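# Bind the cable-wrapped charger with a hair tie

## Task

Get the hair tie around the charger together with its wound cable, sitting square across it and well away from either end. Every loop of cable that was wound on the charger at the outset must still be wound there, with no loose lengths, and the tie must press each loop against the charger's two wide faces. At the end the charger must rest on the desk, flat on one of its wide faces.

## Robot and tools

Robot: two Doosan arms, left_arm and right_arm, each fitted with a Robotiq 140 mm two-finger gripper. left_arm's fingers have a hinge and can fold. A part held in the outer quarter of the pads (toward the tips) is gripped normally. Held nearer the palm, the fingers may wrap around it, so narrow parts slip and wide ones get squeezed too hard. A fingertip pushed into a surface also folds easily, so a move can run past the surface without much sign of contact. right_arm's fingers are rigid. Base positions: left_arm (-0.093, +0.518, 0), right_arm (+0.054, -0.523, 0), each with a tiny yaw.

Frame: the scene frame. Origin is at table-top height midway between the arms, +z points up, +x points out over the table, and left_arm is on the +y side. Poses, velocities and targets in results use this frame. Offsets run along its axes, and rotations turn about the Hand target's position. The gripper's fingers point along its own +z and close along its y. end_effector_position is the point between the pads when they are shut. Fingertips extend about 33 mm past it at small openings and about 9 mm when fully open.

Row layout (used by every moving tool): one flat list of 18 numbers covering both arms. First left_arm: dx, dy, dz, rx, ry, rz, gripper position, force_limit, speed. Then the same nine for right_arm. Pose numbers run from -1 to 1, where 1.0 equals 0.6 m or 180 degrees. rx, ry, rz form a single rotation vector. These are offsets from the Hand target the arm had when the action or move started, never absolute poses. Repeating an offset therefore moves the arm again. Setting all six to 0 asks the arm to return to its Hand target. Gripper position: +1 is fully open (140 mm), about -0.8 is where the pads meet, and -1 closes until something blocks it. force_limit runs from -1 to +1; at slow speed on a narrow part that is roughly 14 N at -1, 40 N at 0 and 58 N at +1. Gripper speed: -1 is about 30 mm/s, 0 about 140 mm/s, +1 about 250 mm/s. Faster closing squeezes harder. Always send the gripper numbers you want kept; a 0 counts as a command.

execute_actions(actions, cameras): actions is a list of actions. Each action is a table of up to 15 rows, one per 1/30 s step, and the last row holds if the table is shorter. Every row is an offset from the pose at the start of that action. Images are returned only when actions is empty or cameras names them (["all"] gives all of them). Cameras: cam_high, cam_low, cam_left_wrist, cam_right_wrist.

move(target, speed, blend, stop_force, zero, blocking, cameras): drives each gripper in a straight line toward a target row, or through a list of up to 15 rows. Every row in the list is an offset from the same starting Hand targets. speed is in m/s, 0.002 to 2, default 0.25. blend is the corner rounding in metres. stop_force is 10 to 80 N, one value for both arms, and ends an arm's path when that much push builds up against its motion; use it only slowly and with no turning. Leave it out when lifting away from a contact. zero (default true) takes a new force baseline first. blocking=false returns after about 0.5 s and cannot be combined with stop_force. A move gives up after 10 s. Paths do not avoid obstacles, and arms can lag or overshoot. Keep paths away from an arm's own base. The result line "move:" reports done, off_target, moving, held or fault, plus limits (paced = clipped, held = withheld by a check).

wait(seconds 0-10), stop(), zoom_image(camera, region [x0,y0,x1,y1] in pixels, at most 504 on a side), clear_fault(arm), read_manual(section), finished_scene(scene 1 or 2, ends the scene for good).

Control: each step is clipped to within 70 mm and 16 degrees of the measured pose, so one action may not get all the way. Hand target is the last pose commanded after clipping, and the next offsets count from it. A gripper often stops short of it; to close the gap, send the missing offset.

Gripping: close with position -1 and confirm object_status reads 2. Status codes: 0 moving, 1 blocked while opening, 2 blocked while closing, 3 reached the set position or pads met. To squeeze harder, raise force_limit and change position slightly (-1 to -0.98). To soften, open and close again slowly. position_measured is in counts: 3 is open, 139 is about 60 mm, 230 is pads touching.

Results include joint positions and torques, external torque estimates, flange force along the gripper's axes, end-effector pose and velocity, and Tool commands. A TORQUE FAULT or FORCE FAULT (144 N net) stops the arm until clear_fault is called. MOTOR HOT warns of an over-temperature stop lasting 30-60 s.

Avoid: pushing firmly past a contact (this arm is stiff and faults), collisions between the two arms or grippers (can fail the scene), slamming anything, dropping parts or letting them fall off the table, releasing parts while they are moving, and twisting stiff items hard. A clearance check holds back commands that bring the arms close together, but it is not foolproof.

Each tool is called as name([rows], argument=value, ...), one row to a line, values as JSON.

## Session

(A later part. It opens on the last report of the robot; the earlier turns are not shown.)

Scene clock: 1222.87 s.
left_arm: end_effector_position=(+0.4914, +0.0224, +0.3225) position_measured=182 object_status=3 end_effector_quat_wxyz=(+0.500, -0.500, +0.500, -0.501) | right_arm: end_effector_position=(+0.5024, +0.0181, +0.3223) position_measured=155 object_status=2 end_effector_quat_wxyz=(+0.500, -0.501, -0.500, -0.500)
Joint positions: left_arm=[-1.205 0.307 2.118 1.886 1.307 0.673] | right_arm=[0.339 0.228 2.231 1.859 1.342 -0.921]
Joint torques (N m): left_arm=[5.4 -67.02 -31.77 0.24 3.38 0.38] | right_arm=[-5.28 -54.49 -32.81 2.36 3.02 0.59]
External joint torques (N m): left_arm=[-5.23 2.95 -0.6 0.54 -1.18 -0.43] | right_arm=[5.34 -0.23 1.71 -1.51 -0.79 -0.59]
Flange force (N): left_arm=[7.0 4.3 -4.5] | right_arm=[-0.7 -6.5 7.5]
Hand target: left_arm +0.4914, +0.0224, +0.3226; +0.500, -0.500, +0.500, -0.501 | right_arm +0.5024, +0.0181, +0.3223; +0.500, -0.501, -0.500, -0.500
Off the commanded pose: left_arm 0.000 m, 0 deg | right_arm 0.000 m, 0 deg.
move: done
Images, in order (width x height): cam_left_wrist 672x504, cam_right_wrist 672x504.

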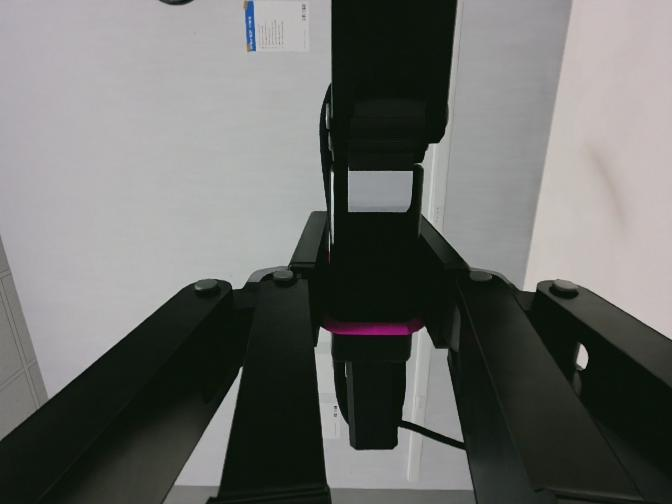

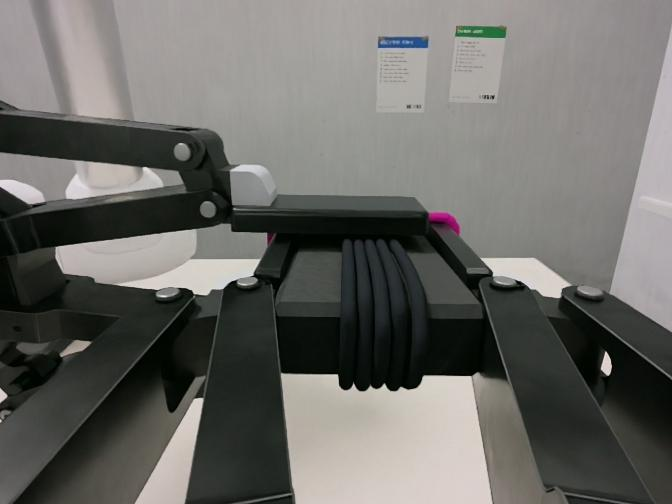

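move(target=[0,0.0325,0,0,0,0,-0.42,0.0,-1,0,0,0,0,0,0,-1,0.2,-1], speed=0.03, cameras=["cam_left_wrist","cam_right_wrist","cam_low"])

Scene clock: 1225.93 s.
left_arm: end_effector_position=(+0.4914, +0.0419, +0.3226) position_measured=182 object_status=3 end_effector_quat_wxyz=(+0.500, -0.500, +0.500, -0.501) | right_arm: end_effector_position=(+0.5024, +0.0181, +0.3223) position_measured=155 object_status=2 end_effector_quat_wxyz=(+0.500, -0.501, -0.500, -0.500)
Joint positions: left_arm=[-1.191 0.285 2.15 1.901 1.302 0.66] | right_arm=[0.339 0.228 2.231 1.859 1.342 -0.921]
Joint torques (N m): left_arm=[5.63 -68.52 -35.47 1.64 5.1 0.34] | right_arm=[-4.82 -50.55 -29.42 0.76 1.36 0.54]
External joint torques (N m): left_arm=[-5.78 6.69 3.26 -0.88 -2.88 -0.39] | right_arm=[4.82 -4.38 -1.76 0.12 0.89 -0.54]
Flange force (N): left_arm=[6.0 10.1 -6.6] | right_arm=[6.2 -5.9 7.3]
Hand target: left_arm +0.4914, +0.0419, +0.3226; +0.500, -0.500, +0.500, -0.501 | right_arm +0.5024, +0.0181, +0.3223; +0.500, -0.501, -0.500, -0.500
Off the commanded pose: left_arm 0.000 m, 0 deg | right_arm 0.000 m, 0 deg.
move: done
Images, in order (width x height): cam_low 672x504, cam_left_wrist 672x504, cam_right_wrist 672x504.

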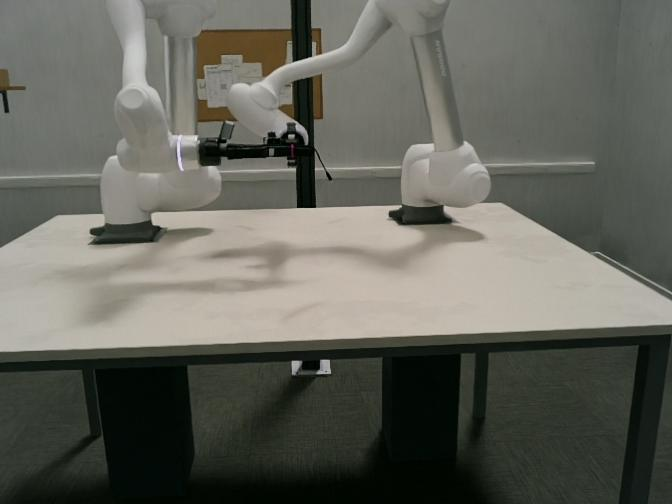

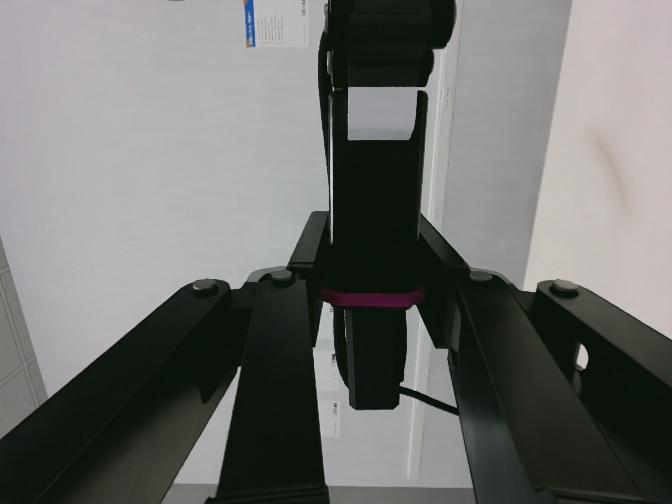

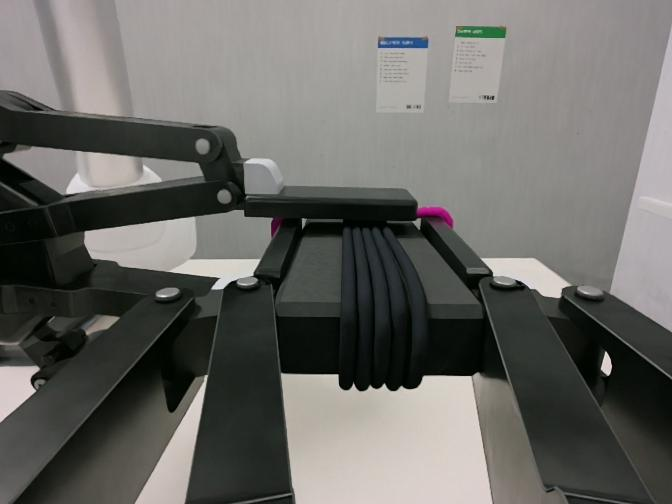

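move(target=[0,0.03,0,0,0,0,-0.42,0.0,-1,0,0,0,0,0,0,-1,0.2,-1], speed=0.03, cameras=["cam_left_wrist","cam_right_wrist"])

Scene clock: 1245.70 s.
left_arm: end_effector_position=(+0.4915, +0.0599, +0.3226) position_measured=182 object_status=3 end_effector_quat_wxyz=(+0.500, -0.500, +0.500, -0.501) | right_arm: end_effector_position=(+0.5024, +0.0181, +0.3223) position_measured=155 object_status=2 end_effector_quat_wxyz=(+0.500, -0.501, -0.500, -0.500)
Joint positions: left_arm=[-1.177 0.265 2.179 1.915 1.296 0.648] | right_arm=[0.339 0.228 2.231 1.859 1.342 -0.921]
Joint torques (N m): left_arm=[5.6 -70.61 -39.12 3.22 6.57 0.29] | right_arm=[-4.02 -46.65 -26.04 -0.84 -0.59 0.42]
External joint torques (N m): left_arm=[-5.63 11.22 7.52 -2.53 -4.32 -0.33] | right_arm=[4.09 -8.17 -5.09 1.71 2.83 -0.42]
Flange force (N): left_arm=[5.3 17.6 -8.1] | right_arm=[12.6 -4.8 6.4]
Hand target: left_arm +0.4914, +0.0599, +0.3226; +0.500, -0.500, +0.500, -0.501 | right_arm +0.5024, +0.0181, +0.3223; +0.500, -0.501, -0.500, -0.500
Off the commanded pose: left_arm 0.000 m, 0 deg | right_arm 0.000 m, 0 deg.
move: done
Images, in order (width x height): cam_left_wrist 672x504, cam_right_wrist 672x504.

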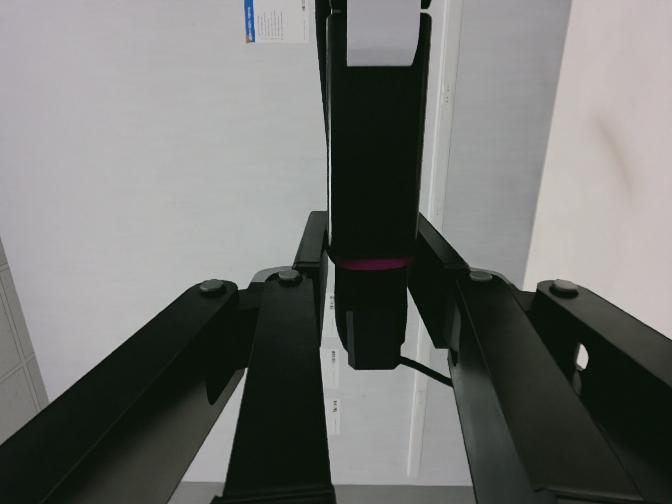

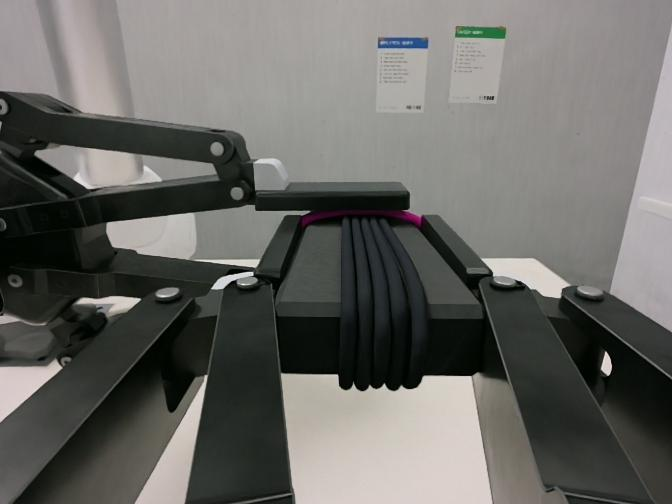

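move([
  [0,0,0,0,0,0,-0.08,0.3,-0.6,0,0,0,0,0,0,-1,0.2,-1],
  [-0.18,0,0,0,0,0,-0.08,0.3,-0.6,0,0,0,0,0,0,-1,0.2,-1],
], speed=0.12, cameras=["cam_left_wrist","cam_right_wrist","cam_low"])

Scene clock: 1258.90 s.
left_arm: end_effector_position=(+0.3835, +0.0600, +0.3226) position_measured=139 object_status=3 end_effector_quat_wxyz=(+0.500, -0.500, +0.500, -0.501) | right_arm: end_effector_position=(+0.5024, +0.0181, +0.3223) position_measured=155 object_status=2 end_effector_quat_wxyz=(+0.500, -0.501, -0.500, -0.500)
Joint positions: left_arm=[-1.381 0.21 2.257 1.754 1.427 0.66] | right_arm=[0.339 0.228 2.231 1.859 1.342 -0.921]
Joint torques (N m): left_arm=[4.31 -54.15 -31.26 1.28 2.41 0.31] | right_arm=[-3.14 -54.92 -32.84 1.96 3.53 0.46]
External joint torques (N m): left_arm=[-4.33 1.58 0.6 -0.08 -0.19 -0.36] | right_arm=[2.96 0.12 1.66 -1.07 -1.3 -0.46]
Flange force (N): left_arm=[2.8 3.6 -8.4] | right_arm=[-0.9 -4.7 4.4]
Hand target: left_arm +0.3834, +0.0599, +0.3226; +0.500, -0.500, +0.500, -0.501 | right_arm +0.5024, +0.0181, +0.3223; +0.500, -0.501, -0.500, -0.500
Off the commanded pose: left_arm 0.000 m, 0 deg | right_arm 0.000 m, 0 deg.
move: done
Images, in order (width x height): cam_low 672x504, cam_left_wrist 672x504, cam_right_wrist 672x504.

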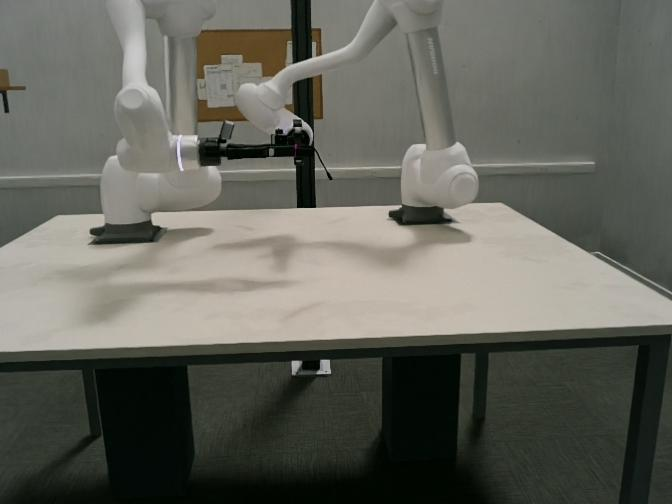

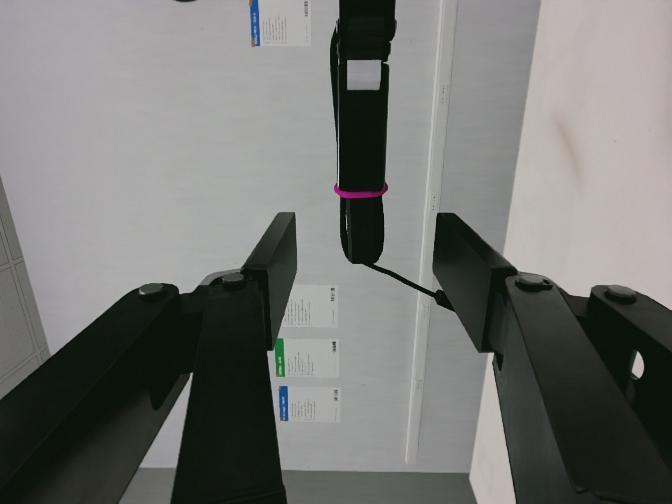

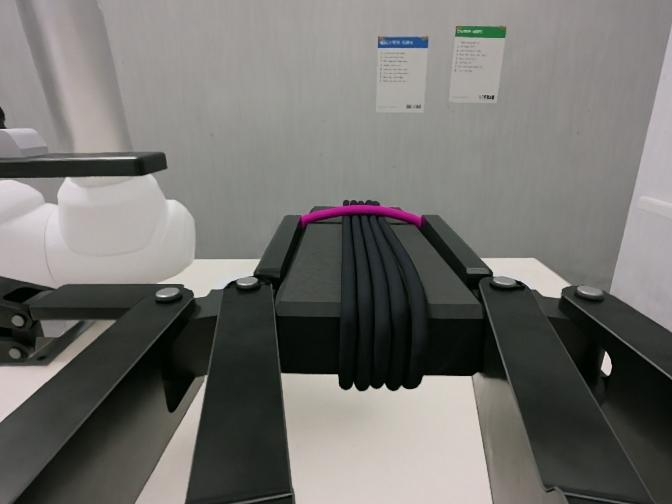

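move([
  [0,0,0.2,0,0,0,0.1,0.3,-0.3,0,0,0,0,0,0,-1,0.2,-1],
  [0.2,0.0418,0.2,0,0.5,0,0.1,0.3,-0.3,0,0,0,0,0,0,-1,0.2,-1],
], speed=[0.25,0.4], blend=[0.02,0], cameras=["cam_left_wrist","cam_right_wrist"])

Scene clock: 1270.90 s.
left_arm: end_effector_position=(+0.5034, +0.0850, +0.4426) position_measured=117 object_status=3 end_effector_quat_wxyz=(+0.000, +0.708, -0.707, +0.001) | right_arm: end_effector_position=(+0.5024, +0.0181, +0.3223) position_measured=155 object_status=2 end_effector_quat_wxyz=(+0.500, -0.501, -0.500, -0.500)
Joint positions: left_arm=[-0.717 0.29 1.23 0 1.621 2.465] | right_arm=[0.339 0.228 2.231 1.859 1.342 -0.921]
Joint torques (N m): left_arm=[5 -74.84 -43.73 4.4 0.13 0.41] | right_arm=[-2.91 -54.92 -32.85 1.91 3.51 0.42]
External joint torques (N m): left_arm=[-5.12 2.04 0.97 -0.06 -0.17 -0.41] | right_arm=[2.95 0.2 1.77 -1.05 -1.28 -0.42]
Flange force (N): left_arm=[6.6 3.7 2.0] | right_arm=[-1.0 -4.7 4.4]
Hand target: left_arm +0.5034, +0.0850, +0.4426; +0.000, +0.708, -0.707, +0.000 | right_arm +0.5024, +0.0181, +0.3223; +0.500, -0.501, -0.500, -0.500
Off the commanded pose: left_arm 0.000 m, 0 deg | right_arm 0.000 m, 0 deg.
move: done
Images, in order (width x height): cam_left_wrist 672x504, cam_right_wrist 672x504.

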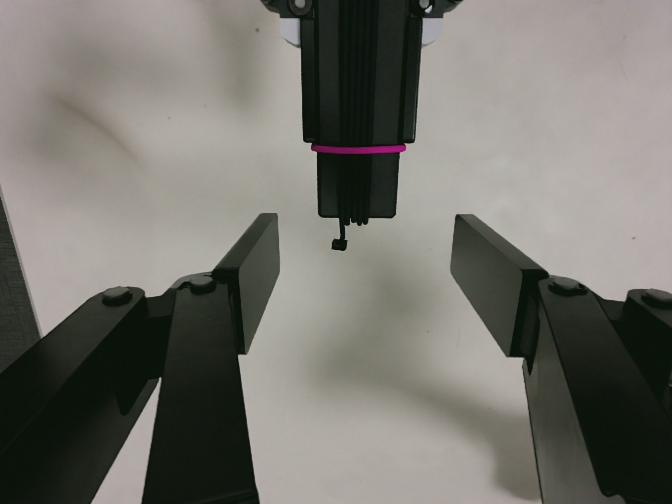

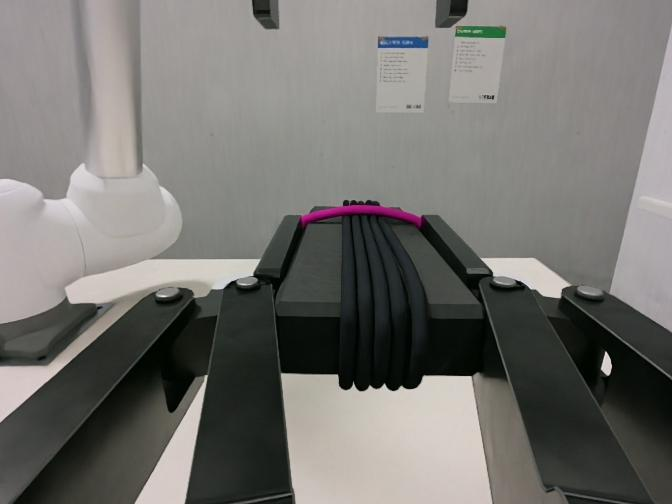

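move([
  [0.0007,0,-0.16,0,0,0,0.1,0.3,-0.3,0,0,0,0,0,0,-1,0.2,-1],
  [0.0007,0,-0.16,0,0,0,-1,0.2,-1,0,0,0,0,0,0,-1,0.2,-1],
], speed=0.12, cameras=["cam_left_wrist","cam_right_wrist"])

Scene clock: 1287.13 s.
left_arm: end_effector_position=(+0.5039, +0.0850, +0.3466) position_measured=157 object_status=0 end_effector_quat_wxyz=(+0.000, +0.708, -0.707, +0.001) | right_arm: end_effector_position=(+0.5024, +0.0180, +0.3223) position_measured=155 object_status=2 end_effector_quat_wxyz=(+0.500, -0.501, -0.500, -0.500)
Joint positions: left_arm=[-0.717 0.296 1.394 0 1.451 2.465] | right_arm=[0.339 0.228 2.231 1.859 1.342 -0.921]
Joint torques (N m): left_arm=[3.37 -72.47 -40.31 3.93 0.93 0.37] | right_arm=[-4.71 -56.8 -35.75 3.63 4.09 0.47]
External joint torques (N m): left_arm=[-3.36 -0.67 -2.13 0.39 -0.97 -0.36] | right_arm=[4.72 1.92 4.57 -2.75 -1.85 -0.47]
Flange force (N): left_arm=[5.7 0.7 -1.7] | right_arm=[-4.4 -7.6 4.7]
Hand target: left_arm +0.5039, +0.0850, +0.3466; +0.000, +0.708, -0.707, +0.000 | right_arm +0.5024, +0.0181, +0.3223; +0.500, -0.501, -0.500, -0.500
Off the commanded pose: left_arm 0.000 m, 0 deg | right_arm 0.000 m, 0 deg.
move: done
Images, in order (width x height): cam_left_wrist 672x504, cam_right_wrist 672x504.

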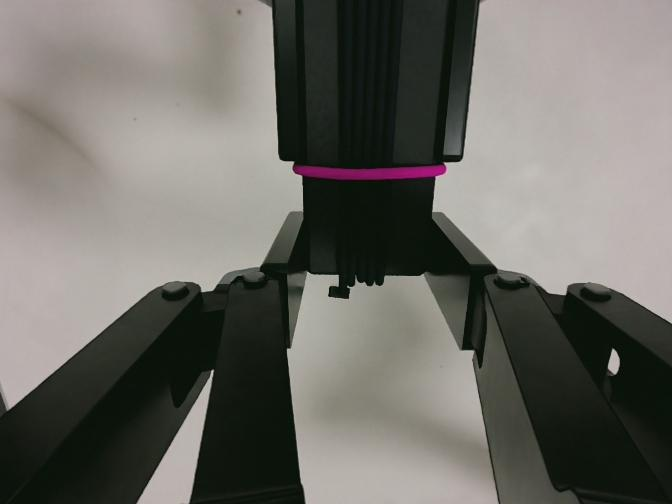

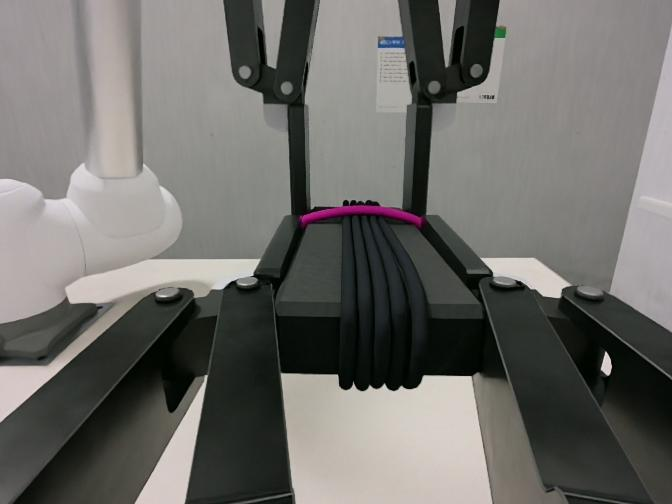

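move([
  [0,0,0,0,0,0,-1,0.2,-1,0,0,0,0,0,0,-0.1,0.3,-0.8],
  [0,0,0,0,0,0,-1,0.2,-1,0,-0.033,0,0,0,0,-0.1,0.3,-0.8],
], speed=0.08, cameras=["cam_left_wrist","cam_right_wrist"])

Scene clock: 1292.07 s.
left_arm: end_effector_position=(+0.5039, +0.0850, +0.3465) position_measured=157 object_status=2 end_effector_quat_wxyz=(+0.000, +0.708, -0.707, +0.000) | right_arm: end_effector_position=(+0.5024, -0.0017, +0.3223) position_measured=141 object_status=3 end_effector_quat_wxyz=(+0.500, -0.501, -0.500, -0.500)
Joint positions: left_arm=[-0.717 0.296 1.394 0 1.451 2.465] | right_arm=[0.301 0.217 2.246 1.829 1.366 -0.918]
Joint torques (N m): left_arm=[4.83 -77.92 -45.62 4.15 0.02 0.35] | right_arm=[-3.14 -51.87 -30.92 1.29 2.57 0.44]
External joint torques (N m): left_arm=[-4.97 5.37 3.33 0.14 -0.07 -0.35] | right_arm=[3.06 -1.88 -0.08 -0.31 -0.34 -0.44]
Flange force (N): left_arm=[6.5 3.3 6.3] | right_arm=[2.4 -4.3 5.1]
Hand target: left_arm +0.5039, +0.0850, +0.3466; +0.000, +0.708, -0.707, +0.000 | right_arm +0.5024, -0.0017, +0.3223; +0.500, -0.501, -0.500, -0.500
Off the commanded pose: left_arm 0.000 m, 0 deg | right_arm 0.000 m, 0 deg.
move: done
Images, in order (width x height): cam_left_wrist 672x504, cam_right_wrist 672x504.

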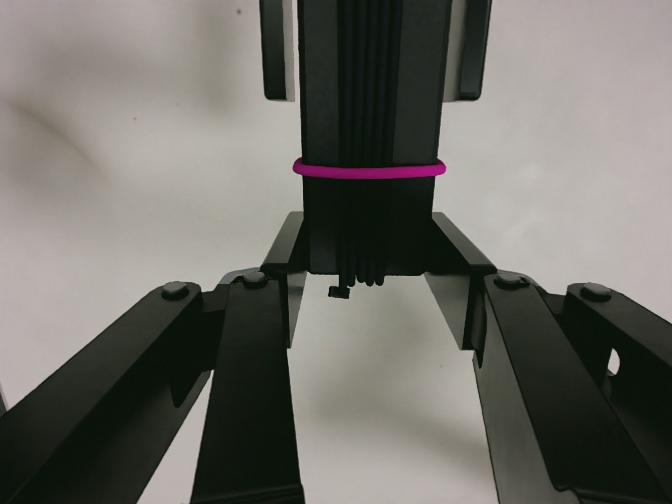

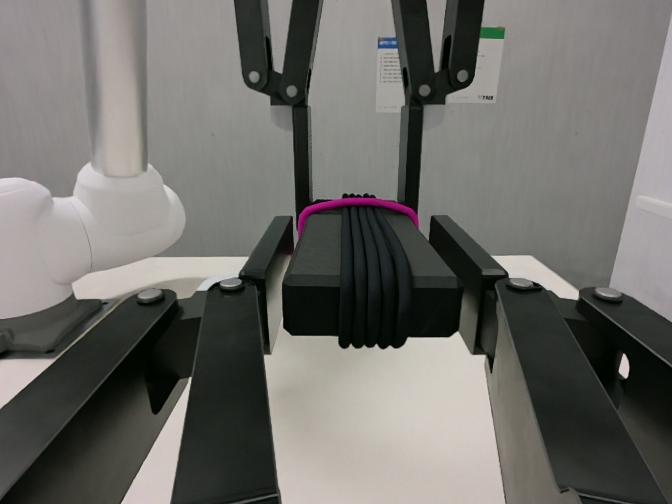

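move([
  [0,0,0,0,0,0,-1,0.2,-1,0,-0.05,0,0,0,0,-0.1,0.3,-0.8],
  [0,0,-0.3,0,0,0,-1,0.2,-1,0,-0.42,0.05,0,0,0,-0.1,0.3,-0.8],
], speed=[0.1,0.25], blend=[0.02,0], cameras=["all"])

Scene clock: 1301.20 s.
left_arm: end_effector_position=(+0.5039, +0.0850, +0.1666) position_measured=157 object_status=2 end_effector_quat_wxyz=(+0.000, +0.708, -0.707, +0.000) | right_arm: end_effector_position=(+0.5023, -0.2537, +0.3523) position_measured=141 object_status=3 end_effector_quat_wxyz=(+0.500, -0.501, -0.500, -0.500)
Joint positions: left_arm=[-0.717 0.374 1.622 0 1.145 2.465] | right_arm=[-0.243 0.123 2.284 1.408 1.714 -0.848]
Joint torques (N m): left_arm=[4.01 -81.4 -41.94 3.84 -0.08 0.34] | right_arm=[-2.53 -42.38 -31.2 2.65 2.44 0.46]
External joint torques (N m): left_arm=[-3.81 4.01 3.09 0.12 0.04 -0.34] | right_arm=[2.53 -1.88 -0.03 -0.33 -0.33 -0.46]
Flange force (N): left_arm=[4.0 4.1 5.7] | right_arm=[1.7 -1.6 5.7]
Hand target: left_arm +0.5039, +0.0850, +0.1666; +0.000, +0.708, -0.707, +0.000 | right_arm +0.5024, -0.2537, +0.3523; +0.500, -0.501, -0.500, -0.500
Off the commanded pose: left_arm 0.000 m, 0 deg | right_arm 0.000 m, 0 deg.
move: done; blend cut to 0.015 m at target 1

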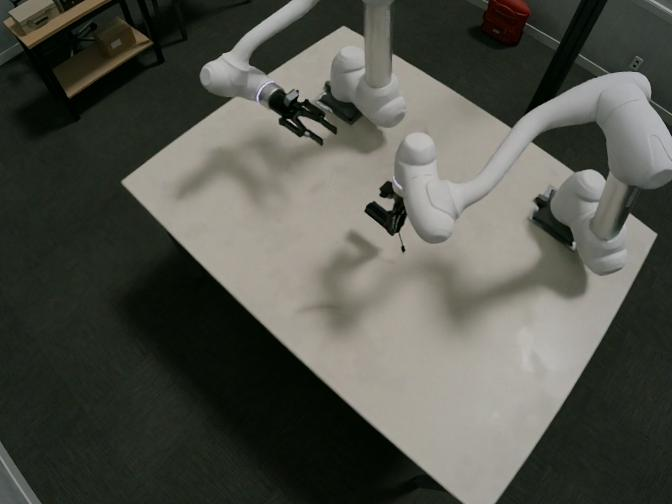

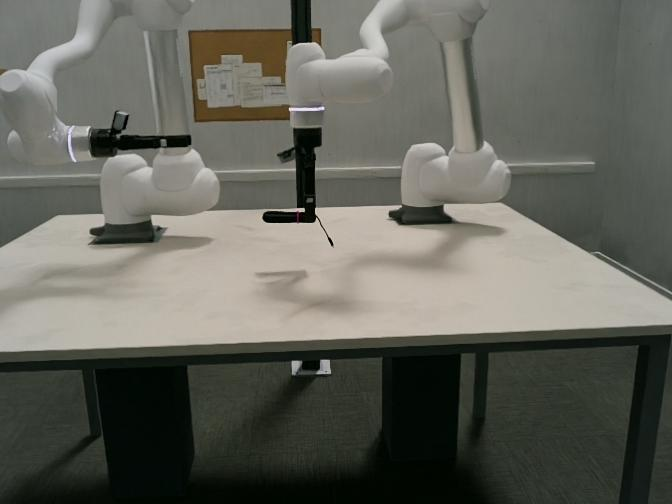

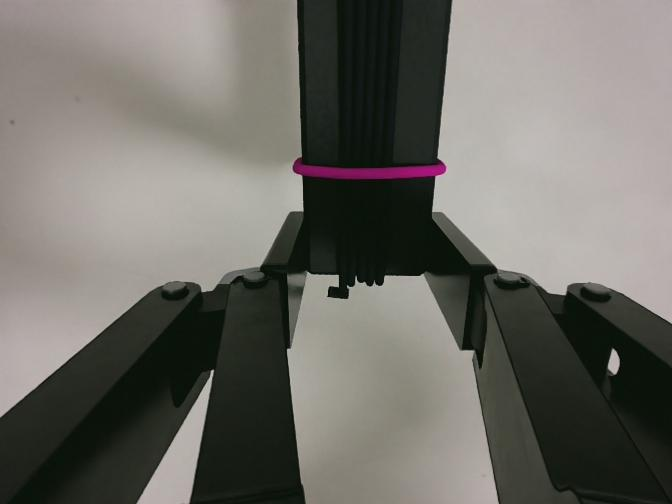

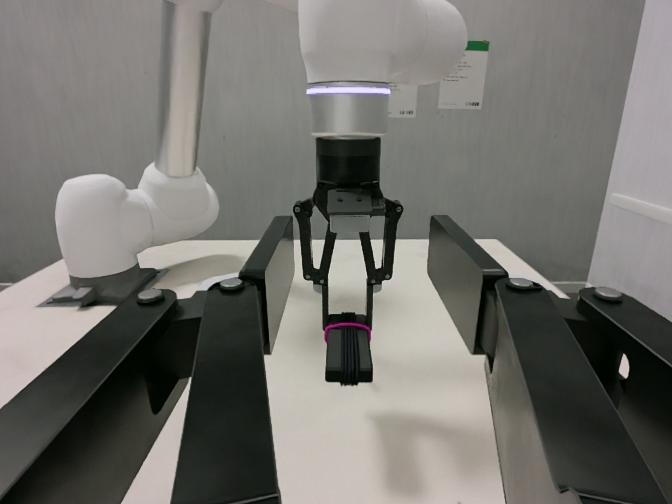

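move([
  [0,0,-0.085,0,0,0,-1,0.2,-1,0,0,0,0,0,0,-0.1,0.3,-0.8],
  [0,-0.09,-0.1893,0,0,0,-1,0.2,-1,0,0,0,0,0,0,-0.1,0.3,-0.8],
], speed=[0.15,0.08], blend=[0.01,0], cameras=["cam_left_wrist","cam_low","cam_right_wrist"])

move(target=[0,0,-0.0217,0,0,0,-1,0.2,-1,0,0,0,0,0,0,-0.1,0.3,-0.8], speed=0.01, stop_force=12, cameras=["cam_left_wrist","cam_low","cam_right_wrist"])

Scene clock: 1315.27 s.
left_arm: end_effector_position=(+0.5038, +0.0310, +0.0530) position_measured=157 object_status=2 end_effector_quat_wxyz=(+0.000, +0.708, -0.707, +0.000) | right_arm: end_effector_position=(+0.5024, -0.2537, +0.3523) position_measured=141 object_status=3 end_effector_quat_wxyz=(+0.500, -0.501, -0.500, -0.500)
Joint positions: left_arm=[-0.772 0.51 1.645 0 0.986 2.41] | right_arm=[-0.243 0.123 2.284 1.408 1.714 -0.848]
Joint torques (N m): left_arm=[4.41 -91.58 -38.55 3.62 -0.04 0.36] | right_arm=[-2.96 -42.49 -31.23 2.68 2.41 0.48]
External joint torques (N m): left_arm=[-4.08 4.35 2.78 0.03 -0.01 -0.36] | right_arm=[2.96 -1.45 0.14 -0.38 -0.31 -0.48]
Flange force (N): left_arm=[4.1 4.1 5.8] | right_arm=[0.8 -1.1 6.5]
Hand target: left_arm +0.5039, +0.0310, +0.0530; +0.000, +0.708, -0.707, +0.000 | right_arm +0.5024, -0.2537, +0.3523; +0.500, -0.501, -0.500, -0.500
Off the commanded pose: left_arm 0.000 m, 0 deg | right_arm 0.000 m, 0 deg.
move: done
Images, in order (width x height): cam_low 672x504, cam_left_wrist 672x504, cam_right_wrist 672x504.

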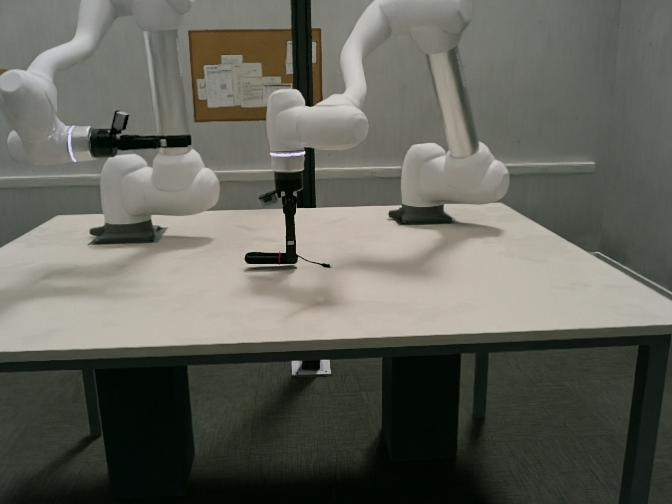

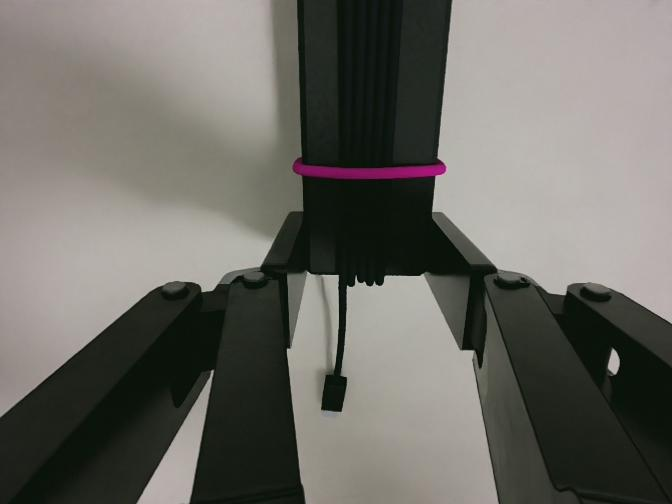

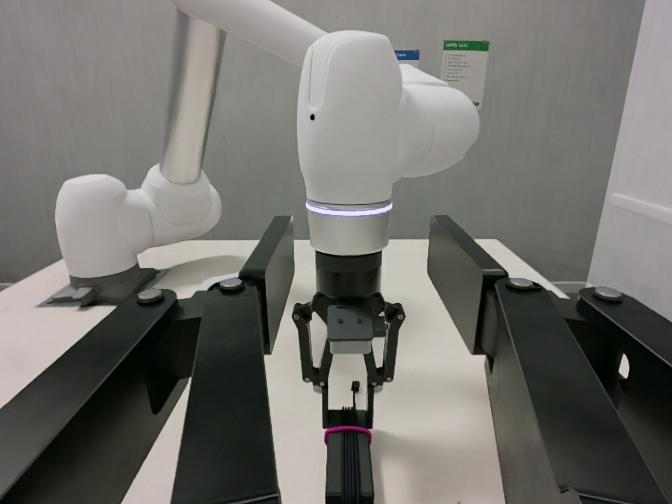

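Scene clock: 1316.97 s.
left_arm: end_effector_position=(+0.5039, +0.0309, +0.0419) position_measured=157 object_status=2 end_effector_quat_wxyz=(+0.000, +0.708, -0.707, +0.001) | right_arm: end_effector_position=(+0.5024, -0.2537, +0.3523) position_measured=141 object_status=3 end_effector_quat_wxyz=(+0.500, -0.501, -0.500, -0.500)
Joint positions: left_arm=[-0.772 0.52 1.652 0 0.968 2.41] | right_arm=[-0.243 0.123 2.284 1.408 1.714 -0.848]
Joint torques (N m): left_arm=[4.48 -79.98 -30.88 3.65 -0.16 0.38] | right_arm=[-3.15 -42.5 -31.11 2.62 2.44 0.44]
External joint torques (N m): left_arm=[-4.41 -7.44 -4.25 -0.07 0.12 -0.38] | right_arm=[3.17 -1.62 -0.07 -0.31 -0.34 -0.44]
Flange force (N): left_arm=[4.4 4.4 -9.7] | right_arm=[1.4 -0.8 7.1]
Hand target: left_arm +0.5039, +0.0309, +0.0419; +0.000, +0.708, -0.707, +0.001 (not the last commanded pose) | right_arm +0.5024, -0.2537, +0.3523; +0.500, -0.501, -0.500, -0.500
Off the commanded pose: left_arm 0.002 m, 0 deg | right_arm 0.000 m, 0 deg.
move: contact (left_arm)
Images, in order (width x height): cam_low 672x504, cam_left_wrist 672x504, cam_right_wrist 672x504.

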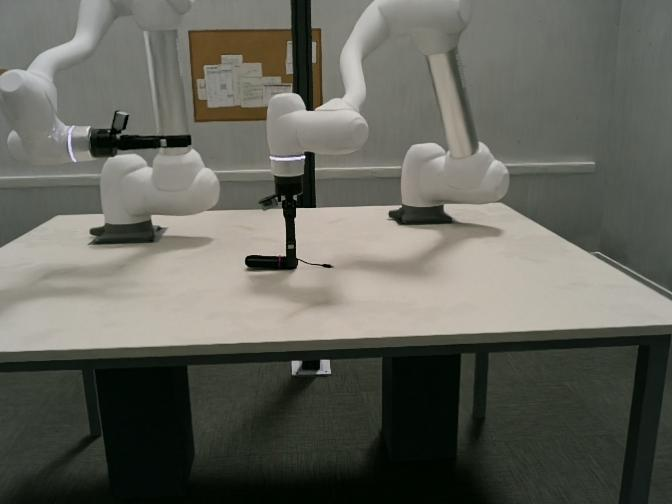

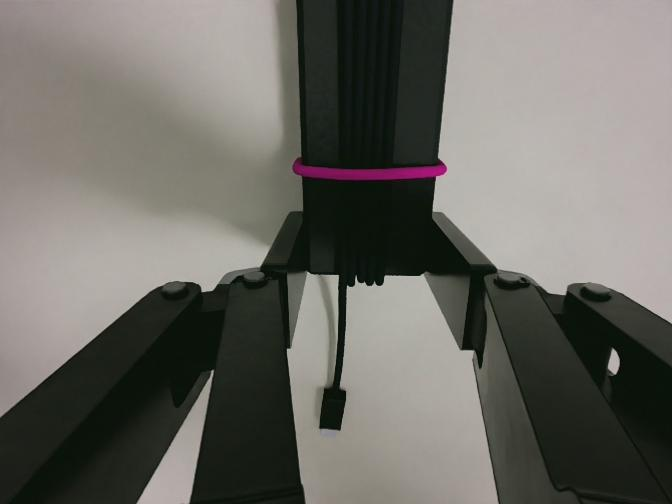

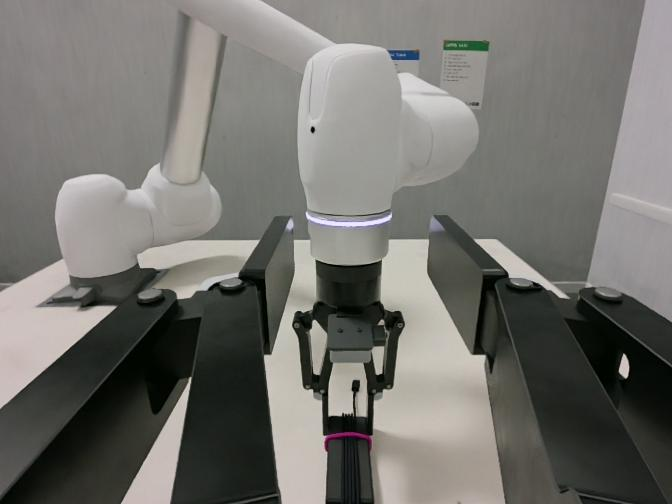

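move([
  [0,0,0.001,0,0,0,-0.05,0.3,-1,0,0,0,0,0,0,-0.1,0.3,-0.8],
  [0,0,0.15,0,0,0,-0.05,0.3,-1,0,0,0,0,0,0,-0.1,0.3,-0.8],
], speed=[0.02,0.15], cameras=["cam_left_wrist","cam_low"])

Scene clock: 1321.70 s.
left_arm: end_effector_position=(+0.5039, +0.0309, +0.1320) position_measured=135 object_status=3 end_effector_quat_wxyz=(+0.000, +0.708, -0.707, +0.001) | right_arm: end_effector_position=(+0.5024, -0.2537, +0.3523) position_measured=141 object_status=3 end_effector_quat_wxyz=(+0.500, -0.501, -0.500, -0.500)
Joint positions: left_arm=[-0.772 0.446 1.583 0 1.111 2.41] | right_arm=[-0.243 0.123 2.284 1.408 1.714 -0.848]
Joint torques (N m): left_arm=[4.77 -85.01 -39.1 3.94 0 0.38] | right_arm=[-3.09 -42.31 -31.1 2.66 2.4 0.43]
External joint torques (N m): left_arm=[-5.03 0.64 0.52 -0.03 -0.04 -0.38] | right_arm=[3.13 -1.99 -0.08 -0.34 -0.29 -0.43]
Flange force (N): left_arm=[5.1 4.9 1.0] | right_arm=[2.0 -1.4 6.9]
Hand target: left_arm +0.5039, +0.0309, +0.1319; +0.000, +0.708, -0.707, +0.001 | right_arm +0.5024, -0.2537, +0.3523; +0.500, -0.501, -0.500, -0.500
Off the commanded pose: left_arm 0.000 m, 0 deg | right_arm 0.000 m, 0 deg.
move: done
Images, in order (width x height): cam_low 672x504, cam_left_wrist 672x504.

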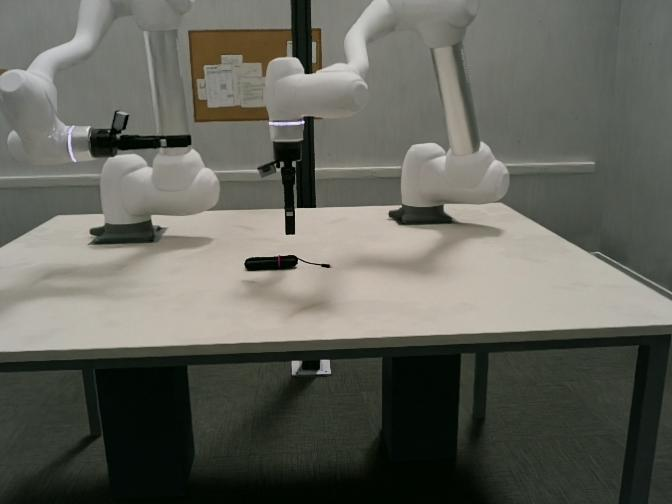

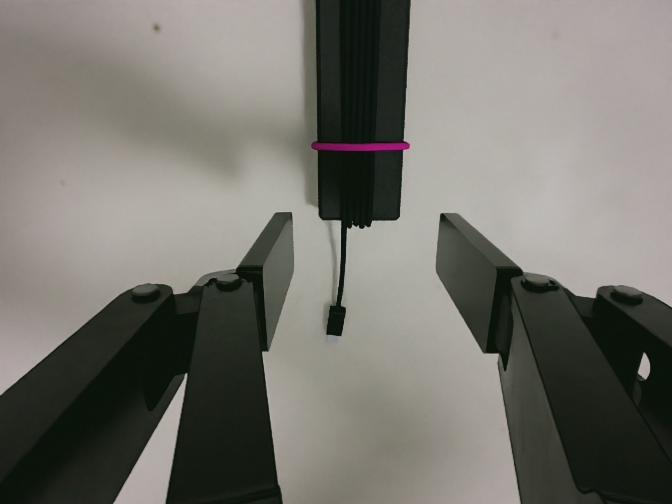

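finished_scene(scene=1)

The scene is finished: the task was done.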